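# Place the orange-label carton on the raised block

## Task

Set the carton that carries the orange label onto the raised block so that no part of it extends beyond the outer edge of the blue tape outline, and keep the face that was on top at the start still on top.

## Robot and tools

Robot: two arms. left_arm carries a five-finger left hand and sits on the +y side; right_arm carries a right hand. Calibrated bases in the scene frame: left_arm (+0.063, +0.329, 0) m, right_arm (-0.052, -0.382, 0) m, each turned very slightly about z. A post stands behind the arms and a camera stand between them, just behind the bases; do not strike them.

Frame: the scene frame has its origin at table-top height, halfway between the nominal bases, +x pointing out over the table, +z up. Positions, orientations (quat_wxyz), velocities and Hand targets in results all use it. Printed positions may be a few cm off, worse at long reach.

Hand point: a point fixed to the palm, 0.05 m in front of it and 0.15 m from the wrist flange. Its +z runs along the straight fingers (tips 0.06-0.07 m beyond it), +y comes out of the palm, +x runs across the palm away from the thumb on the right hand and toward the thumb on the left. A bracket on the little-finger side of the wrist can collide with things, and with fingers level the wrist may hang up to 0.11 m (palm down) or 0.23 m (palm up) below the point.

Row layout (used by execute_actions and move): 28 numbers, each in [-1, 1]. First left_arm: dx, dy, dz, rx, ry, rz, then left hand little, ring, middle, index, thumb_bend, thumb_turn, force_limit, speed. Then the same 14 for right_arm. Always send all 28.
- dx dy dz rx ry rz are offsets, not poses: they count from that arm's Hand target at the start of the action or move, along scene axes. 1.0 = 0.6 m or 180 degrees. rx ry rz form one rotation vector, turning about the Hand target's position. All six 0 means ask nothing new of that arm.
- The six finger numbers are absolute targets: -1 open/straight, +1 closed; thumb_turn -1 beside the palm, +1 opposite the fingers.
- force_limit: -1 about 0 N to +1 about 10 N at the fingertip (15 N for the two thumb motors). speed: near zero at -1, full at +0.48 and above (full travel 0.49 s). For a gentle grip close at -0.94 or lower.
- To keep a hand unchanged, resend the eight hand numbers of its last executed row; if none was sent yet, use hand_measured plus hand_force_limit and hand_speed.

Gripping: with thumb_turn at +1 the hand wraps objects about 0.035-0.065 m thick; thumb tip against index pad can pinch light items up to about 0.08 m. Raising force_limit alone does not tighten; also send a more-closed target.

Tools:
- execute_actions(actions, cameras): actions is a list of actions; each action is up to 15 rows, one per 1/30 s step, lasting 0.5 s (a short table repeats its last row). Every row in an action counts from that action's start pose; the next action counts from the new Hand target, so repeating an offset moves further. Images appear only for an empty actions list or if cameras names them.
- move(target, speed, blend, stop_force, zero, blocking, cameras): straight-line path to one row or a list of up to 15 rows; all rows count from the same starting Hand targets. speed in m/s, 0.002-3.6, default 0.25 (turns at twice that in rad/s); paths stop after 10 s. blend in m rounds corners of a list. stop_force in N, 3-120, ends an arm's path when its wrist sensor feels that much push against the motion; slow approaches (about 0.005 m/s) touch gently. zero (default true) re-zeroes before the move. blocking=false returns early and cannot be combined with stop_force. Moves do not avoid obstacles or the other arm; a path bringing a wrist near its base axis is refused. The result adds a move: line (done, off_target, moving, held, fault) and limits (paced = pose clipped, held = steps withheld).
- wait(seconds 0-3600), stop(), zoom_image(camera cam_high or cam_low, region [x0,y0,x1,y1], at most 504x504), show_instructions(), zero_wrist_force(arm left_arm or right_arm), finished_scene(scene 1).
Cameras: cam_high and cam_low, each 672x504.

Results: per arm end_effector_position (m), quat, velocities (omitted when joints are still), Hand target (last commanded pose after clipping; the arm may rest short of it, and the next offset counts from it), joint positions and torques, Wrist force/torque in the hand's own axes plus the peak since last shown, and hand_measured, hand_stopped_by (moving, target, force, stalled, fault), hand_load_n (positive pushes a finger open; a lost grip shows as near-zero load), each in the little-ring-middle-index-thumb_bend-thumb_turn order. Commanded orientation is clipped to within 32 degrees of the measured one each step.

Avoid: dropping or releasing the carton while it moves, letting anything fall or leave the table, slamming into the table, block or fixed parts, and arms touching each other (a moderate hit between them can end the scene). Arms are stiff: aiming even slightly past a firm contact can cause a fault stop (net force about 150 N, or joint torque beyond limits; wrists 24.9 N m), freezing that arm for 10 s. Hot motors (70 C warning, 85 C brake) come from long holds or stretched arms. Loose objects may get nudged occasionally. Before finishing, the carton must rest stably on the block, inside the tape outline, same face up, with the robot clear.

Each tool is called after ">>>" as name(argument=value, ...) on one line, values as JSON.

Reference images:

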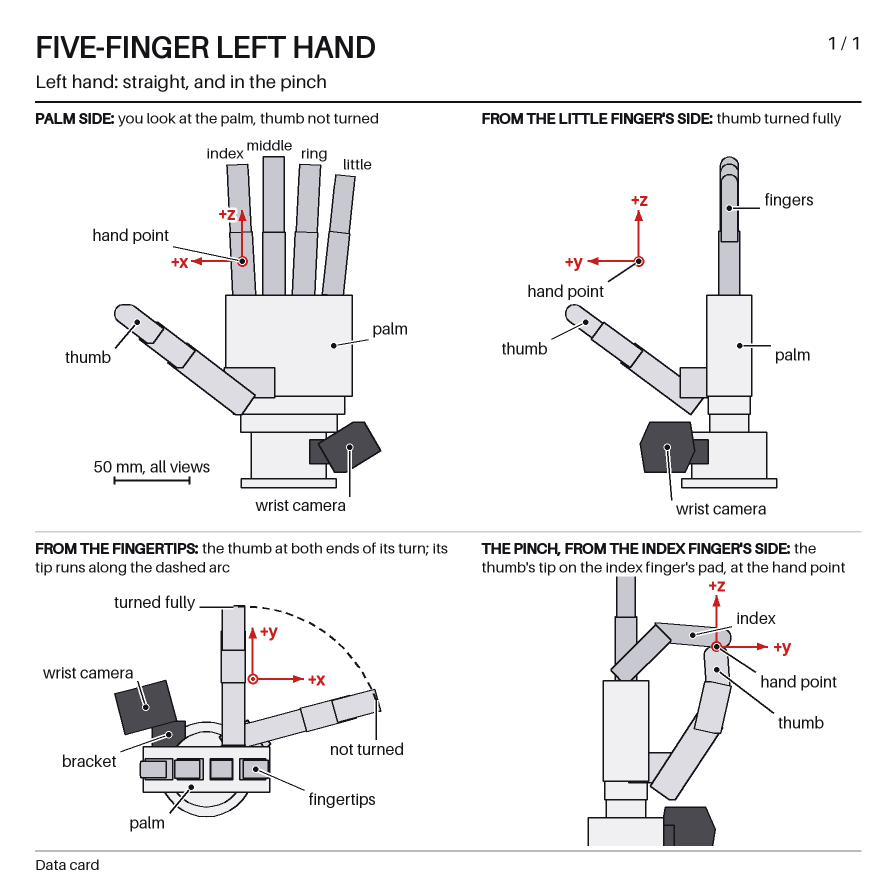

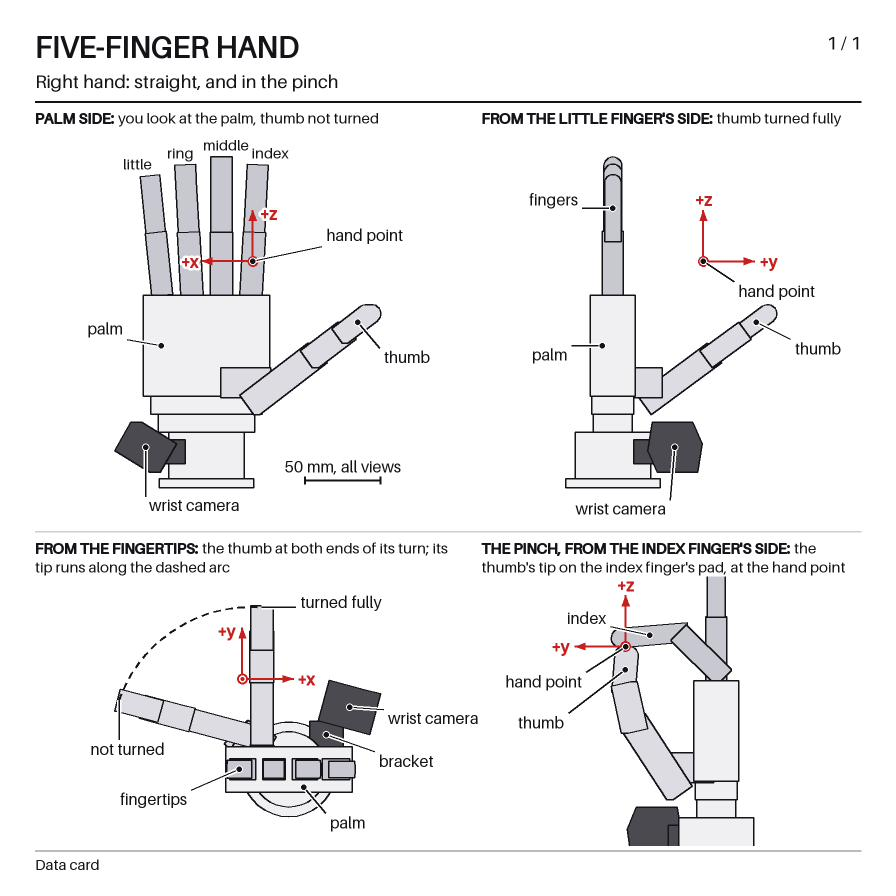

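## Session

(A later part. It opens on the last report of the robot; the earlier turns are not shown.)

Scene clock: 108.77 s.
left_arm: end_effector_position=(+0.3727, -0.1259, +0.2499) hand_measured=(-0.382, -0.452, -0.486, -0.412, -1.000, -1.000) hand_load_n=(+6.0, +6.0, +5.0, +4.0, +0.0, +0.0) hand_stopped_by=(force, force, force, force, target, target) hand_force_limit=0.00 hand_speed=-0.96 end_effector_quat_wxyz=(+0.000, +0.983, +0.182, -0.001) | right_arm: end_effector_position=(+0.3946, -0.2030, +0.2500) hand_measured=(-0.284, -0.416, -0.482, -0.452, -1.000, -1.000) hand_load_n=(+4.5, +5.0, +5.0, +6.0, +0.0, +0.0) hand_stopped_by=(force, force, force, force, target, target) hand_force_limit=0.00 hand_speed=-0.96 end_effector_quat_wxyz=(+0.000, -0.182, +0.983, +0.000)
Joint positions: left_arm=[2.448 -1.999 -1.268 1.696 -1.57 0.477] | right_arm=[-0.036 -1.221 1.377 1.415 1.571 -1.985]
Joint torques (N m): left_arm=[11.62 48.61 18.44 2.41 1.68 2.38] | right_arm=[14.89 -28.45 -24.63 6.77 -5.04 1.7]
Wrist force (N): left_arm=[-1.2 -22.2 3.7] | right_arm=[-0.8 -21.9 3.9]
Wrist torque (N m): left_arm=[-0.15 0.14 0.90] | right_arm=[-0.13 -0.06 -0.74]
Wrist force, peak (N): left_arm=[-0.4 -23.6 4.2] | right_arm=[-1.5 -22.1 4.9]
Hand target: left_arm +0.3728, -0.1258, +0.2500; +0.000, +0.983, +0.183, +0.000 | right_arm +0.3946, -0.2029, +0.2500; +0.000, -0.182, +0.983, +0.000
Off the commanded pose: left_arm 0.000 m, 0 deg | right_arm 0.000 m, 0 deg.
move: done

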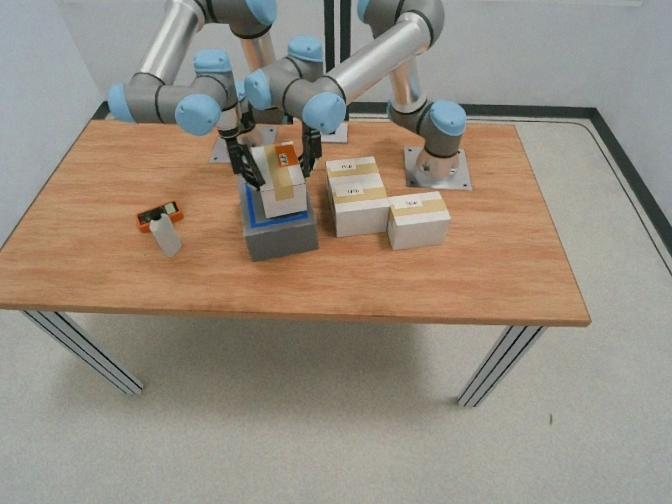

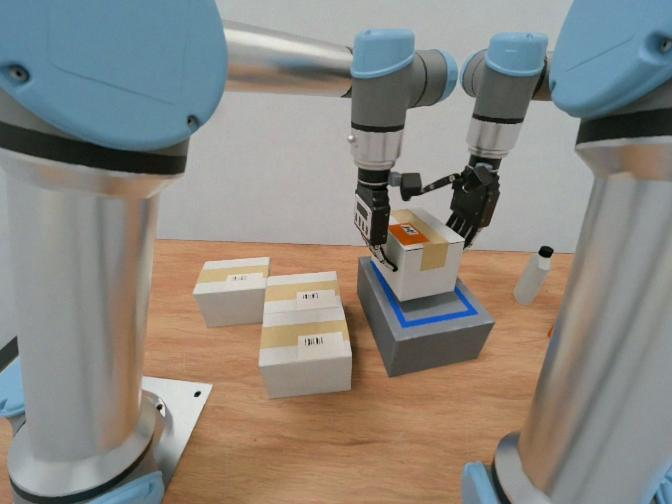

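>>> move(target=[[-0.0232,-0.039,0,0,0,-0.0111,0.25,0.25,0.25,0.25,-1,-1,0.0,-0.96,-0.0273,-0.0402,0,0,0,-0.0111,0.25,0.25,0.25,0.25,-1,-1,0.0,-0.96],[-0.0232,-0.039,-0.0333,0,0,-0.0111,0.25,0.25,0.25,0.25,-1,-1,0.0,-0.96,-0.0273,-0.0402,-0.0333,0,0,-0.0111,0.25,0.25,0.25,0.25,-1,-1,0.0,-0.96]], cameras=["all"], speed=0.03, blend=[0.003, 0])

>>> zoom_image(camera="cam_high", region=[225, 130, 335, 270])

>>> zoom_image(camera="cam_low", region=[350, 200, 510, 380])

Scene clock: 112.60 s.
left_arm: end_effector_position=(+0.3589, -0.1492, +0.2299) hand_measured=(-0.382, -0.452, -0.486, -0.412, -1.000, -1.000) hand_load_n=(+5.0, +5.0, +3.5, +3.0, +0.0, +0.0) hand_stopped_by=(force, force, force, force, target, target) hand_force_limit=0.00 hand_speed=-0.96 end_effector_quat_wxyz=(+0.000, +0.986, +0.165, -0.001) | right_arm: end_effector_position=(+0.3782, -0.2270, +0.2299) hand_measured=(-0.284, -0.416, -0.482, -0.452, -1.000, -1.000) hand_load_n=(+5.0, +5.0, +5.5, +5.5, -0.5, +0.0) hand_stopped_by=(force, force, force, force, target, target) hand_force_limit=0.00 hand_speed=-0.96 end_effector_quat_wxyz=(+0.000, -0.164, +0.986, +0.000)
Joint positions: left_arm=[2.396 -2.037 -1.264 1.729 -1.57 0.46] | right_arm=[-0.096 -1.269 1.495 1.346 1.571 -2.01]
Joint torques (N m): left_arm=[12.24 35.88 31.51 1.19 2.4 1.54] | right_arm=[13.66 -37.6 -21.95 6.84 -2.69 1.19]
Wrist force (N): left_arm=[-0.4 -21.9 -0.8] | right_arm=[-0.9 -21.5 2.9]
Wrist torque (N m): left_arm=[0.01 0.13 0.79] | right_arm=[0.01 -0.15 -0.52]
Wrist force, peak (N): left_arm=[-1.4 -22.1 4.9] | right_arm=[-0.1 -22.4 2.2]
Hand target: left_arm +0.3589, -0.1492, +0.2300; +0.000, +0.986, +0.165, -0.001 | right_arm +0.3782, -0.2270, +0.2300; +0.000, -0.164, +0.986, +0.000
Off the commanded pose: left_arm 0.000 m, 0 deg | right_arm 0.000 m, 0 deg.
move: done

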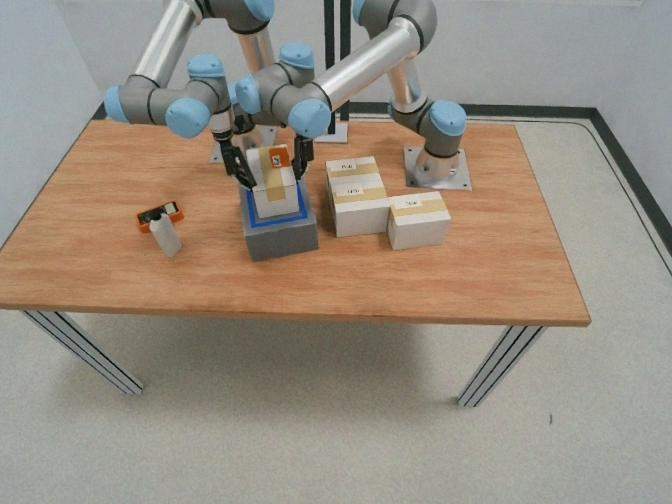

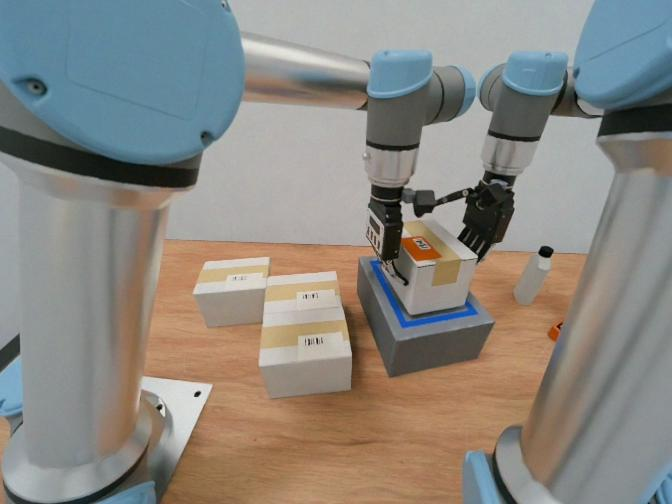

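Scaled by 3.600 from the camera's image (finer frame: 960x720).

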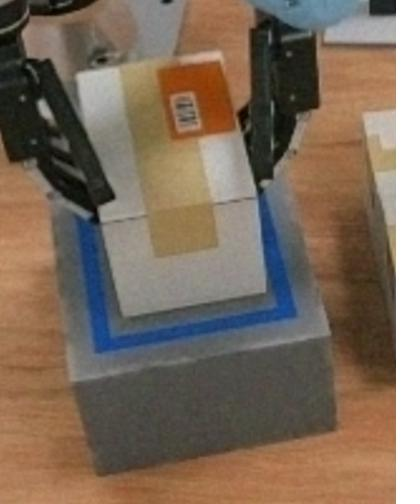

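Scaled by 2.800 from the camera's image (finer frame: 960x720).

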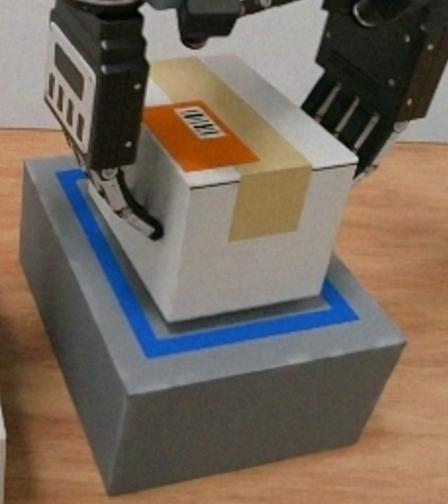

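>>> zoom_image(camera="cam_low", region=[385, 270, 485, 330])

>>> zoom_image(camera="cam_high", region=[245, 180, 315, 235])

Scaled by 5.040 from the camera's image (finer frame: 960x720).

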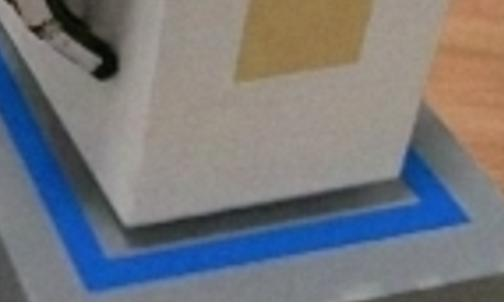

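Scaled by 7.200 from the camera's image (finer frame: 960x720).

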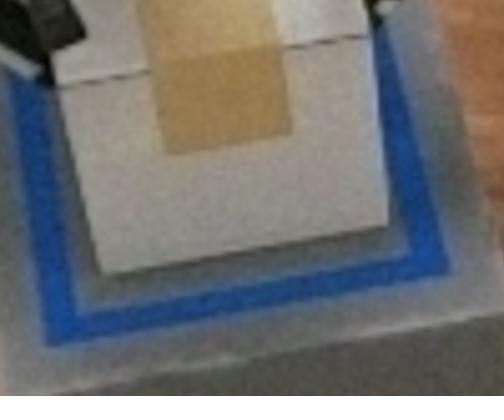

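>>> move(target=[0,0,-0.0025,0,0,0,0.25,0.25,0.25,0.25,-1,-1,0.0,-0.96,0,0,-0.0025,0,0,0,0.25,0.25,0.25,0.25,-1,-1,0.0,-0.96], cameras=["all"], speed=0.01)

>>> zoom_image(camera="cam_low", region=[385, 200, 485, 330])

>>> zoom_image(camera="cam_high", region=[235, 140, 315, 235])

Scene clock: 113.83 s.
left_arm: end_effector_position=(+0.3588, -0.1492, +0.2285) hand_measured=(-0.382, -0.452, -0.486, -0.412, -1.000, -1.000) hand_load_n=(+5.5, +5.5, +4.0, +3.0, +0.0, +0.0) hand_stopped_by=(force, force, force, force, target, target) hand_force_limit=0.00 hand_speed=-0.96 end_effector_quat_wxyz=(+0.000, +0.986, +0.165, +0.000) | right_arm: end_effector_position=(+0.3782, -0.2270, +0.2285) hand_measured=(-0.284, -0.416, -0.482, -0.452, -1.000, -1.000) hand_load_n=(+5.0, +4.5, +5.0, +5.0, +0.0, +0.0) hand_stopped_by=(force, force, force, force, target, target) hand_force_limit=0.00 hand_speed=-0.96 end_effector_quat_wxyz=(+0.000, -0.164, +0.986, +0.000)
Joint positions: left_arm=[2.396 -2.038 -1.267 1.733 -1.57 0.46] | right_arm=[-0.096 -1.269 1.498 1.342 1.571 -2.01]
Joint torques (N m): left_arm=[10.28 25.87 27.8 1.63 3.64 2.63] | right_arm=[13.97 -23.66 -16.66 6.14 -4.61 -0.57]
Wrist force (N): left_arm=[-2.5 -23.9 -1.2] | right_arm=[0.7 -22.9 0.3]
Wrist torque (N m): left_arm=[0.00 0.26 0.74] | right_arm=[0.07 -0.18 -0.48]
Wrist force, peak (N): left_arm=[-1.8 -24.0 -1.1] | right_arm=[0.2 -23.3 -0.3]
Hand target: left_arm +0.3589, -0.1492, +0.2285; +0.000, +0.986, +0.165, -0.001 | right_arm +0.3782, -0.2270, +0.2285; +0.000, -0.164, +0.986, +0.000
Off the commanded pose: left_arm 0.000 m, 0 deg | right_arm 0.000 m, 0 deg.
move: done

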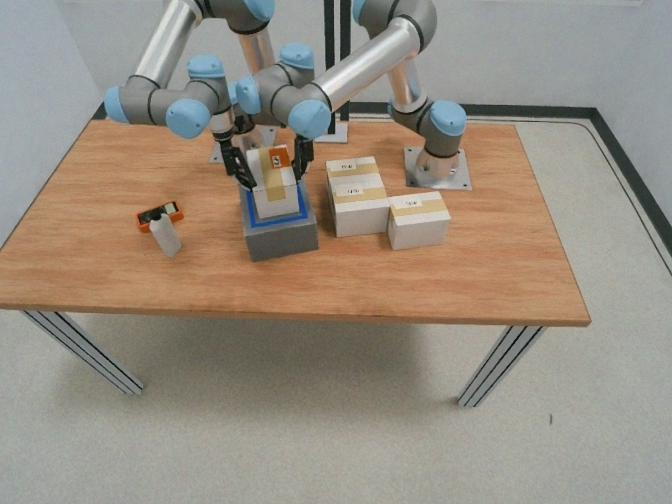

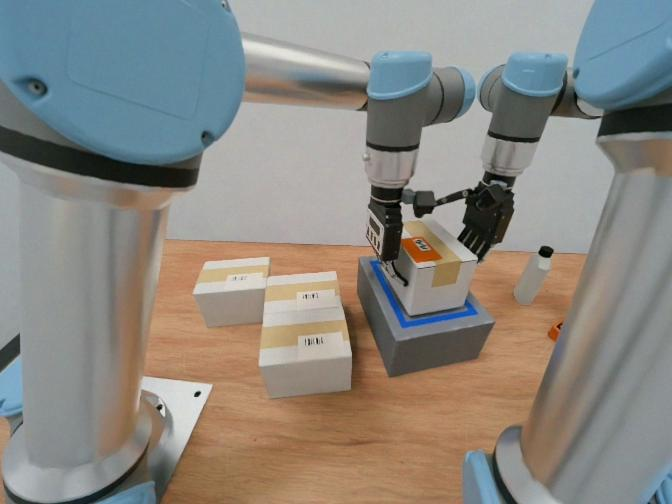

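Scaled by 3.877 from the camera's image (finer frame: 960x720).

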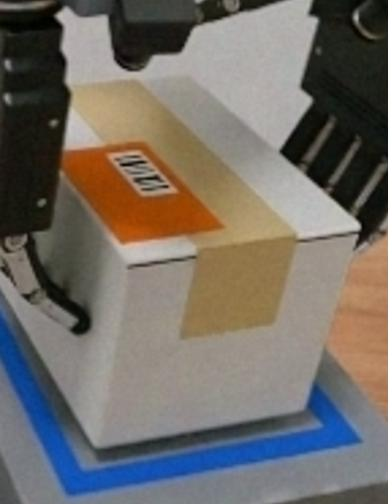

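Scaled by 5.305 from the camera's image (finer frame: 960x720).

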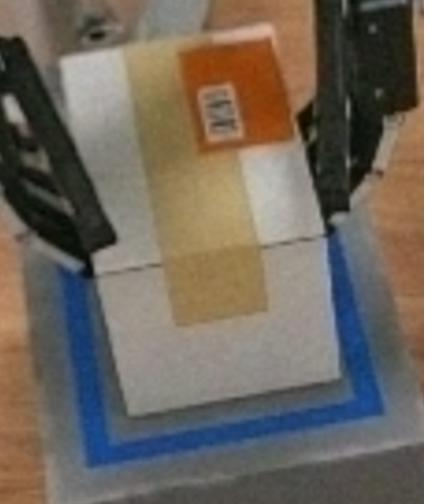

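>>> move(target=[0,0,-0.0017,0,0,0,0.25,0.25,0.25,0.25,-1,-1,0.0,-0.96,0,0,-0.0017,0,0,0,0.25,0.25,0.25,0.25,-1,-1,0.0,-0.96], cameras=["all"], speed=0.01)

>>> zoom_image(camera="cam_low", region=[385, 270, 485, 330])

Scene clock: 114.63 s.
left_arm: end_effector_position=(+0.3589, -0.1492, +0.2274) hand_measured=(-0.382, -0.452, -0.486, -0.412, -1.000, -1.000) hand_load_n=(+5.5, +5.5, +4.0, +3.0, +0.0, +0.0) hand_stopped_by=(force, force, force, force, target, target) hand_force_limit=0.00 hand_speed=-0.96 end_effector_quat_wxyz=(+0.000, +0.986, +0.165, -0.001) | right_arm: end_effector_position=(+0.3782, -0.2270, +0.2274) hand_measured=(-0.284, -0.416, -0.482, -0.452, -1.000, -1.000) hand_load_n=(+5.0, +4.5, +5.0, +4.5, +0.0, +0.0) hand_stopped_by=(force, force, force, force, target, target) hand_force_limit=0.00 hand_speed=-0.96 end_effector_quat_wxyz=(+0.000, -0.164, +0.986, +0.000)
Joint positions: left_arm=[2.396 -2.038 -1.269 1.735 -1.57 0.46] | right_arm=[-0.096 -1.268 1.5 1.339 1.571 -2.01]
Joint torques (N m): left_arm=[10.43 32.53 26.54 2.16 4.2 2.64] | right_arm=[14.47 -29.37 -13.86 5.83 -5.98 -1.39]
Wrist force (N): left_arm=[-1.5 -24.0 -0.3] | right_arm=[0.4 -23.2 -0.3]
Wrist torque (N m): left_arm=[-0.06 0.24 0.77] | right_arm=[0.05 -0.14 -0.50]
Wrist force, peak (N): left_arm=[-1.7 -24.1 -0.2] | right_arm=[0.4 -23.4 -1.5]
Hand target: left_arm +0.3589, -0.1492, +0.2275; +0.000, +0.986, +0.165, -0.001 | right_arm +0.3782, -0.2270, +0.2275; +0.000, -0.164, +0.986, +0.000
Off the commanded pose: left_arm 0.000 m, 0 deg | right_arm 0.000 m, 0 deg.
move: done

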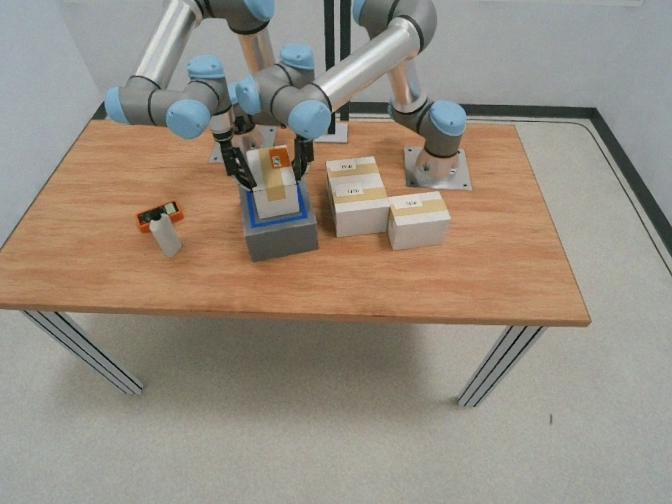

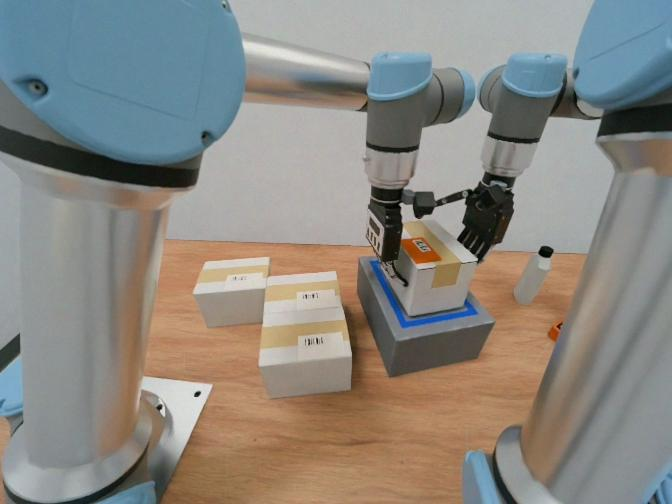

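Scaled by 5.040 from the camera's image (finer frame: 960x720).

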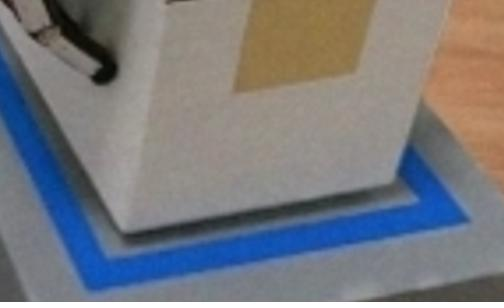

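>>> zoom_image(camera="cam_high", region=[245, 180, 315, 235])

>>> zoom_image(camera="cam_low", region=[350, 200, 510, 380])

Scaled by 7.200 from the camera's image (finer frame: 960x720).

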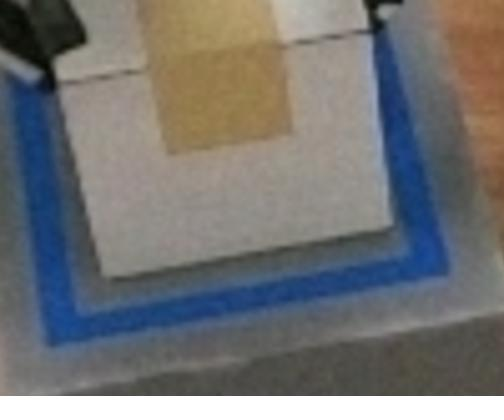

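Scaled by 2.800 from the camera's image (finer frame: 960x720).

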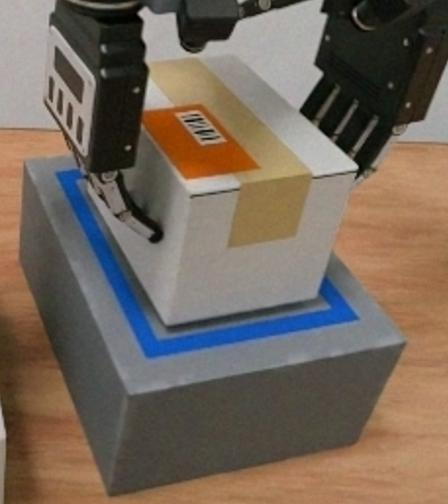

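>>> move(target=[0,0,-0.0033,0,0,0,0.25,0.25,0.25,0.25,-1,-1,0.0,-0.96,0,0,-0.0033,0,0,0,0.25,0.25,0.25,0.25,-1,-1,0.0,-0.96], cameras=["cam_low","cam_high"], speed=0.01)

>>> zoom_image(camera="cam_low", region=[385, 270, 485, 330])

>>> zoom_image(camera="cam_high", region=[245, 180, 315, 235])

Scene clock: 116.17 s.
left_arm: end_effector_position=(+0.3589, -0.1492, +0.2254) hand_measured=(-0.382, -0.452, -0.486, -0.412, -1.000, -1.000) hand_load_n=(+5.5, +5.5, +4.5, +3.5, +0.0, +0.0) hand_stopped_by=(force, force, force, force, target, target) hand_force_limit=0.00 hand_speed=-0.96 end_effector_quat_wxyz=(+0.000, +0.986, +0.165, +0.000) | right_arm: end_effector_position=(+0.3782, -0.2270, +0.2255) hand_measured=(-0.284, -0.416, -0.482, -0.452, -1.000, -1.000) hand_load_n=(+5.0, +4.5, +4.5, +4.0, +0.0, +0.0) hand_stopped_by=(force, force, force, force, target, target) hand_force_limit=0.00 hand_speed=-0.96 end_effector_quat_wxyz=(+0.000, -0.164, +0.986, +0.000)
Joint positions: left_arm=[2.396 -2.039 -1.273 1.74 -1.57 0.46] | right_arm=[-0.096 -1.267 1.504 1.335 1.571 -2.01]
Joint torques (N m): left_arm=[9.29 27.34 28.03 2.03 4.26 2.68] | right_arm=[12.92 -24.97 -15.91 5.78 -7.25 -1.48]
Wrist force (N): left_arm=[-1.6 -24.2 1.2] | right_arm=[0.5 -23.4 -1.6]
Wrist torque (N m): left_arm=[-0.04 0.28 0.75] | right_arm=[0.10 -0.12 -0.50]
Wrist force, peak (N): left_arm=[-1.6 -24.4 0.1] | right_arm=[0.2 -23.8 -2.8]
Hand target: left_arm +0.3589, -0.1492, +0.2255; +0.000, +0.986, +0.165, -0.001 | right_arm +0.3782, -0.2270, +0.2255; +0.000, -0.164, +0.986, +0.000
Off the commanded pose: left_arm 0.000 m, 0 deg | right_arm 0.000 m, 0 deg.
move: done

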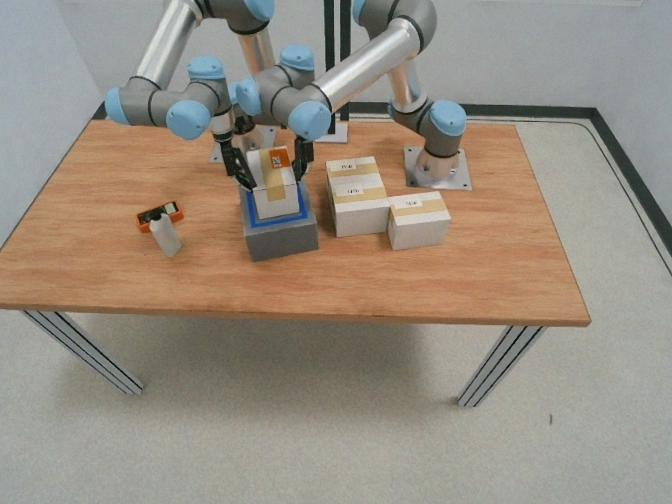

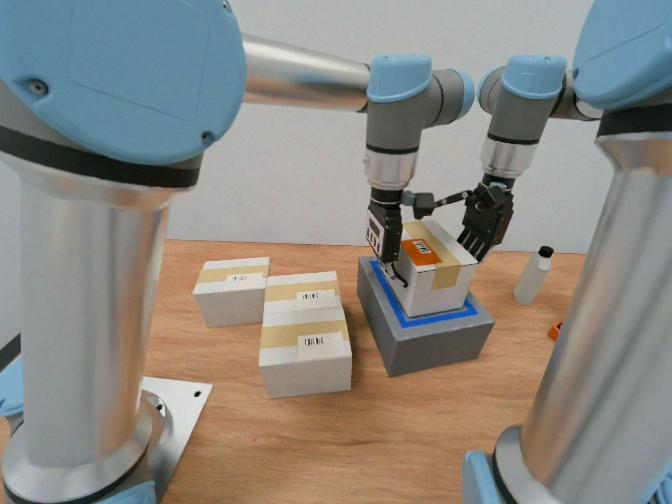

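Scaled by 5.040 from the camera's image (finer frame: 960x720).

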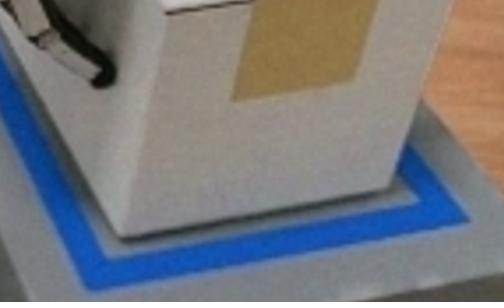

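Scaled by 7.200 from the camera's image (finer frame: 960x720).

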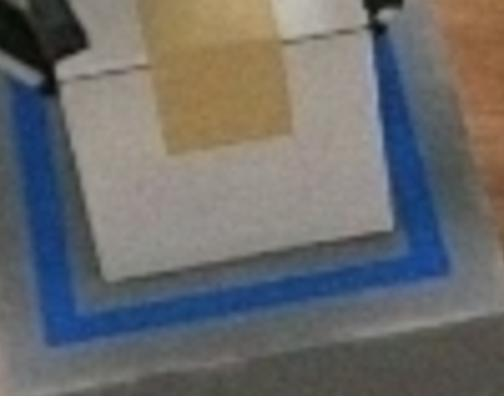

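>>> move(target=[0,0,-0.0033,0,0,0,0.25,0.25,0.25,0.25,-1,-1,0.0,-0.96,0,0,-0.0033,0,0,0,0.25,0.25,0.25,0.25,-1,-1,0.0,-0.96], cameras=["cam_low","cam_high"], speed=0.01)

>>> zoom_image(camera="cam_low", region=[385, 270, 485, 330])

>>> zoom_image(camera="cam_high", region=[245, 180, 315, 235])

Scene clock: 116.80 s.
left_arm: end_effector_position=(+0.3589, -0.1492, +0.2234) hand_measured=(-0.382, -0.452, -0.486, -0.412, -1.000, -1.000) hand_load_n=(+5.0, +5.0, +4.0, +3.5, +0.0, +0.0) hand_stopped_by=(force, force, force, force, target, target) hand_force_limit=0.00 hand_speed=-0.96 end_effector_quat_wxyz=(+0.000, +0.986, +0.165, -0.001) | right_arm: end_effector_position=(+0.3782, -0.2270, +0.2235) hand_measured=(-0.284, -0.416, -0.482, -0.452, -1.000, -1.000) hand_load_n=(+4.5, +4.0, +4.0, +4.5, +0.0, +0.0) hand_stopped_by=(force, force, force, force, target, target) hand_force_limit=0.00 hand_speed=-0.96 end_effector_quat_wxyz=(+0.000, -0.164, +0.986, +0.000)
Joint positions: left_arm=[2.396 -2.04 -1.276 1.745 -1.57 0.46] | right_arm=[-0.096 -1.266 1.507 1.33 1.571 -2.01]
Joint torques (N m): left_arm=[9.29 29.13 26.35 3.69 4.16 2.56] | right_arm=[13.35 -26.7 -14.15 5.33 -7.08 -1.62]
Wrist force (N): left_arm=[-1.0 -27.1 -5.1] | right_arm=[1.0 -26.6 -5.9]
Wrist torque (N m): left_arm=[0.14 0.05 0.87] | right_arm=[0.17 0.09 -0.69]
Wrist force, peak (N): left_arm=[-0.9 -27.1 -5.8] | right_arm=[1.2 -26.8 -6.8]
Hand target: left_arm +0.3589, -0.1492, +0.2235; +0.000, +0.986, +0.165, -0.001 | right_arm +0.3782, -0.2270, +0.2235; +0.000, -0.164, +0.986, +0.000
Off the commanded pose: left_arm 0.000 m, 0 deg | right_arm 0.000 m, 0 deg.
move: done

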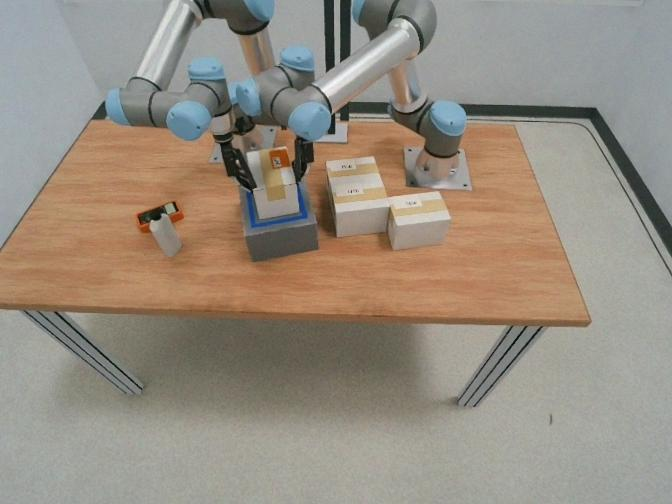

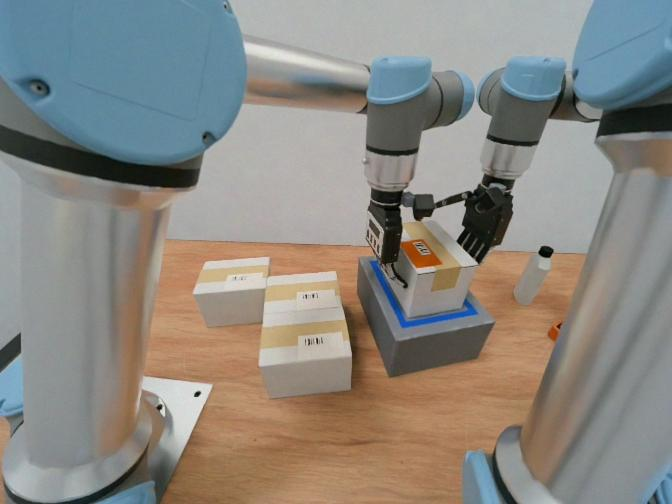

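Scaled by 5.040 from the camera's image (finer frame: 960x720).

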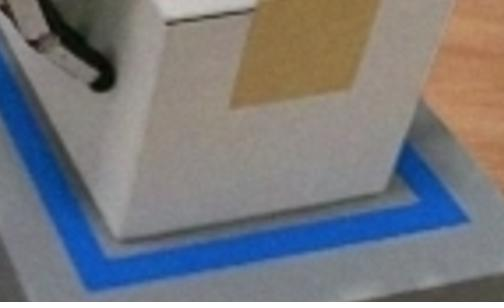

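Scaled by 7.200 from the camera's image (finer frame: 960x720).

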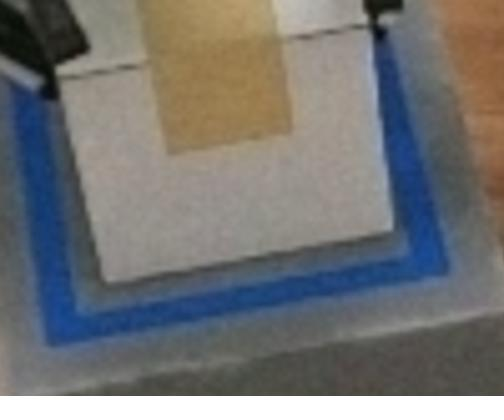

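>>> execute_actions(actions=[[[0,0,0,0,0,0,-0.7,-0.7,-0.7,-0.7,-1,-1,0.0,-0.9,0,0,0,0,0,0,-0.7,-0.7,-0.7,-0.7,-1,-1,0.0,-0.9]]])

>>> wait(seconds=2, cameras=["all"])

>>> zoom_image(camera="cam_low", region=[350, 200, 510, 380])

>>> zoom_image(camera="cam_high", region=[225, 130, 335, 270])

Scene clock: 118.80 s.
left_arm: end_effector_position=(+0.3589, -0.1492, +0.2235) hand_measured=(-0.700, -0.700, -0.700, -0.700, -1.000, -1.000) hand_load_n=(-0.5, +0.0, +0.0, +0.0, -0.5, +0.0) hand_stopped_by=(target, target, target, target, target, target) hand_force_limit=0.00 hand_speed=-0.90 end_effector_quat_wxyz=(+0.000, +0.986, +0.165, -0.001) | right_arm: end_effector_position=(+0.3782, -0.2270, +0.2235) hand_measured=(-0.700, -0.700, -0.700, -0.700, -1.000, -1.000) hand_load_n=(+0.0, +0.0, +0.0, +0.0, +0.0, +0.0) hand_stopped_by=(target, target, target, target, target, target) hand_force_limit=0.00 hand_speed=-0.90 end_effector_quat_wxyz=(+0.000, -0.165, +0.986, +0.000)
Joint positions: left_arm=[2.396 -2.04 -1.276 1.745 -1.57 0.46] | right_arm=[-0.096 -1.266 1.507 1.33 1.571 -2.01]
Joint torques (N m): left_arm=[7.56 39.6 14.84 -3.9 -2.43 2.57] | right_arm=[-5.14 -37.31 -22.45 1.01 2.59 1.11]
Wrist force (N): left_arm=[-0.3 0.9 -1.3] | right_arm=[0.0 0.1 -0.3]
Wrist torque (N m): left_arm=[0.28 0.04 0.06] | right_arm=[0.04 0.05 0.00]
Wrist force, peak (N): left_arm=[-0.6 -27.1 -5.9] | right_arm=[0.9 -26.9 -7.2]
Hand target: left_arm +0.3589, -0.1492, +0.2235; +0.000, +0.986, +0.165, -0.001 | right_arm +0.3782, -0.2270, +0.2235; +0.000, -0.164, +0.986, +0.000
Off the commanded pose: left_arm 0.000 m, 0 deg | right_arm 0.000 m, 0 deg.

Scene clock: 120.80 s.
left_arm: end_effector_position=(+0.3589, -0.1492, +0.2235) hand_measured=(-0.700, -0.700, -0.700, -0.700, -1.000, -1.000) hand_load_n=(+0.0, +0.0, +0.0, +0.0, +0.0, +0.0) hand_stopped_by=(target, target, target, target, target, target) hand_force_limit=0.00 hand_speed=-0.90 end_effector_quat_wxyz=(+0.000, +0.986, +0.165, -0.001) | right_arm: end_effector_position=(+0.3782, -0.2270, +0.2235) hand_measured=(-0.700, -0.700, -0.700, -0.700, -1.000, -1.000) hand_load_n=(+0.0, +0.0, +0.0, +0.0, +0.0, -0.5) hand_stopped_by=(target, target, target, target, target, target) hand_force_limit=0.00 hand_speed=-0.90 end_effector_quat_wxyz=(+0.000, -0.164, +0.986, +0.000)
Joint positions: left_arm=[2.396 -2.04 -1.276 1.745 -1.57 0.46] | right_arm=[-0.096 -1.266 1.507 1.33 1.571 -2.01]
Joint torques (N m): left_arm=[6.98 50.85 15.01 -3.73 -2.38 2.77] | right_arm=[-4.57 -37.1 -22.69 0.93 2.73 1.7]
Wrist force (N): left_arm=[-0.5 0.8 -1.0] | right_arm=[0.2 0.0 -0.2]
Wrist torque (N m): left_arm=[0.26 0.09 0.05] | right_arm=[0.01 0.02 0.01]
Wrist force, peak (N): left_arm=[-0.3 1.1 -1.1] | right_arm=[-0.1 0.0 -0.6]
Hand target: left_arm +0.3589, -0.1492, +0.2235; +0.000, +0.986, +0.165, -0.001 | right_arm +0.3782, -0.2270, +0.2235; +0.000, -0.164, +0.986, +0.000
Off the commanded pose: left_arm 0.000 m, 0 deg | right_arm 0.000 m, 0 deg.
wait: 2.00 s; at rest by 0.17 s

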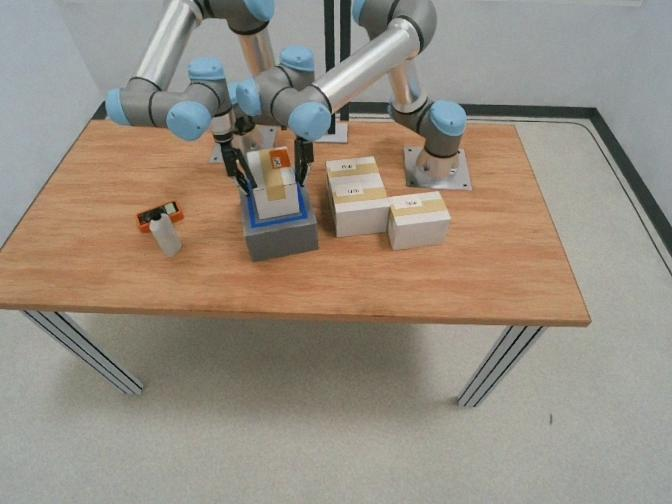

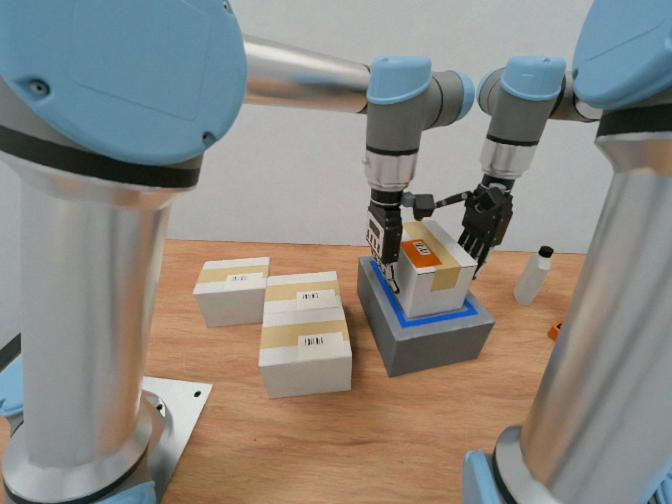

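Scaled by 2.800 from the camera's image (finer frame: 960x720).

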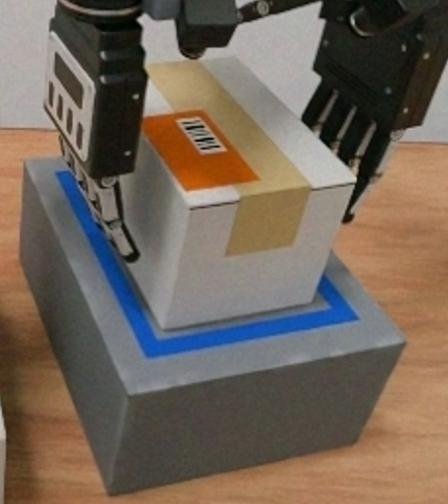

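Scaled by 3.600 from the camera's image (finer frame: 960x720).

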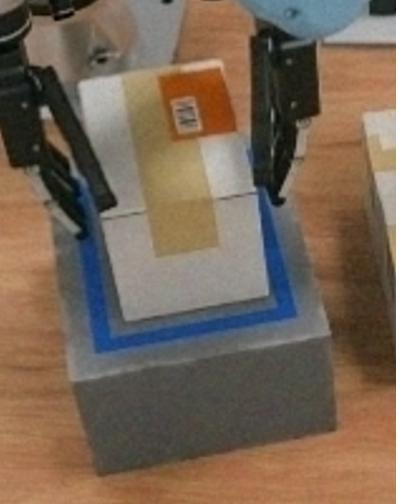

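>>> move(target=[[-0.027,0.0788,0,0,0,0,-0.7,-0.7,-0.7,-0.7,-1,-1,0.0,-0.9,0.027,-0.0788,0,0,0,0,-0.7,-0.7,-0.7,-0.7,-1,-1,0.0,-0.9],[-0.05,0.15,0.2,0,0,0,-0.7,-0.7,-0.7,-0.7,-1,-1,0.0,-0.9,0.04,-0.12,0.2,0,0,0,-0.7,-0.7,-0.7,-0.7,-1,-1,0.0,-0.9],[0.0,0.35,0.22,0,0,0,-0.7,-0.7,-0.7,-0.7,-1,-1,0.0,-0.9,0.04,-0.22,0.22,0,0,0,-0.7,-0.7,-0.7,-0.7,-1,-1,0.0,-0.9]], cameras=["all"], speed=[0.06, 0.15, 0.2], blend=[0.01, 0.03, 0])

>>> zoom_image(camera="cam_low", region=[350, 200, 510, 380])

>>> zoom_image(camera="cam_high", region=[225, 130, 335, 270])

Scene clock: 123.90 s.
left_arm: end_effector_position=(+0.3588, +0.0607, +0.3555) hand_measured=(-0.700, -0.700, -0.700, -0.700, -1.000, -1.000) hand_load_n=(+0.0, +0.0, +0.0, +0.0, +0.0, +0.0) hand_stopped_by=(target, target, target, target, target, target) hand_force_limit=0.00 hand_speed=-0.90 end_effector_quat_wxyz=(+0.000, +0.986, +0.165, -0.001) | right_arm: end_effector_position=(+0.4022, -0.3590, +0.3555) hand_measured=(-0.700, -0.700, -0.700, -0.700, -1.000, -1.000) hand_load_n=(+0.0, +0.0, +0.0, +0.0, +0.0, +0.0) hand_stopped_by=(target, target, target, target, target, target) hand_force_limit=0.00 hand_speed=-0.90 end_effector_quat_wxyz=(+0.000, -0.164, +0.986, +0.000)
Joint positions: left_arm=[2.859 -1.598 -1.497 1.524 -1.57 0.923] | right_arm=[-0.388 -1.244 1.139 1.676 1.571 -2.302]
Joint torques (N m): left_arm=[11.41 13.96 21.15 -1.07 -0.3 1.92] | right_arm=[-3.95 -41.05 -9.35 0.71 -2.25 -0.22]
Wrist force (N): left_arm=[-0.5 0.2 -0.9] | right_arm=[-0.1 -0.3 0.1]
Wrist torque (N m): left_arm=[0.15 0.11 0.02] | right_arm=[-0.06 0.00 -0.09]
Wrist force, peak (N): left_arm=[-0.9 0.9 -1.7] | right_arm=[-0.1 -1.4 0.1]
Hand target: left_arm +0.3589, +0.0608, +0.3555; +0.000, +0.986, +0.165, -0.001 | right_arm +0.4022, -0.3590, +0.3555; +0.000, -0.164, +0.986, +0.000
Off the commanded pose: left_arm 0.000 m, 0 deg | right_arm 0.000 m, 0 deg.
move: done

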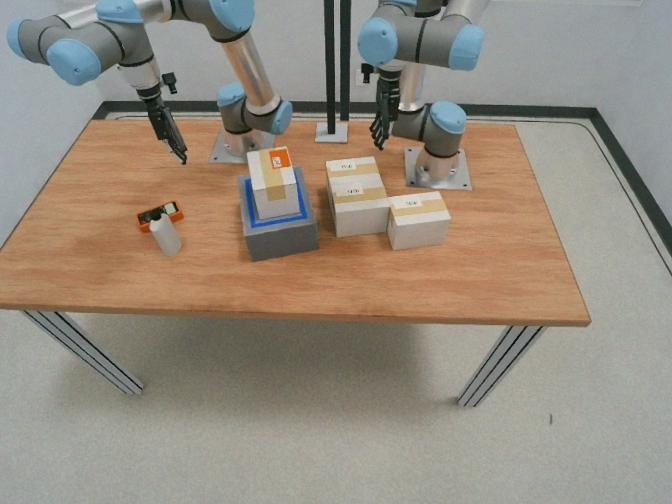

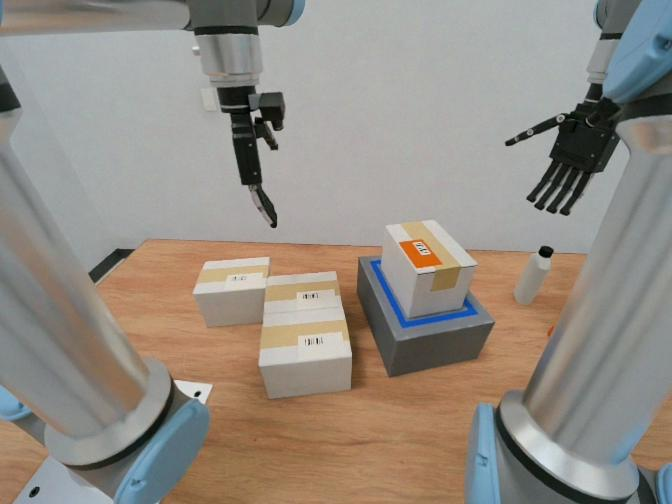

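Scaled by 2.800 from the camera's image (finer frame: 960x720).

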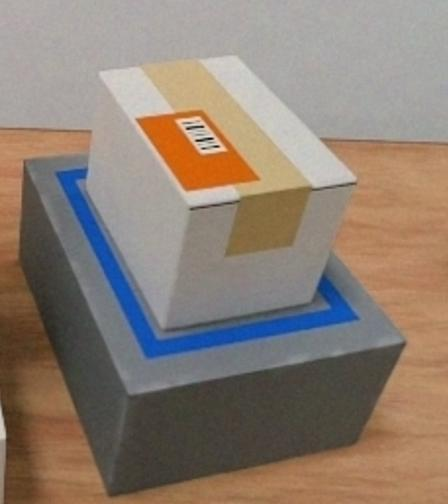

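Scaled by 3.600 from the camera's image (finer frame: 960x720).

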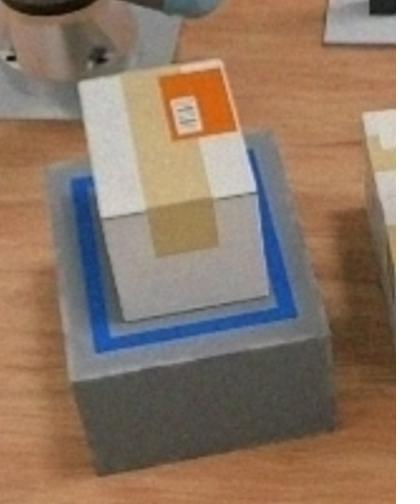

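>>> finished_scene()

The scene is finished: the task was done.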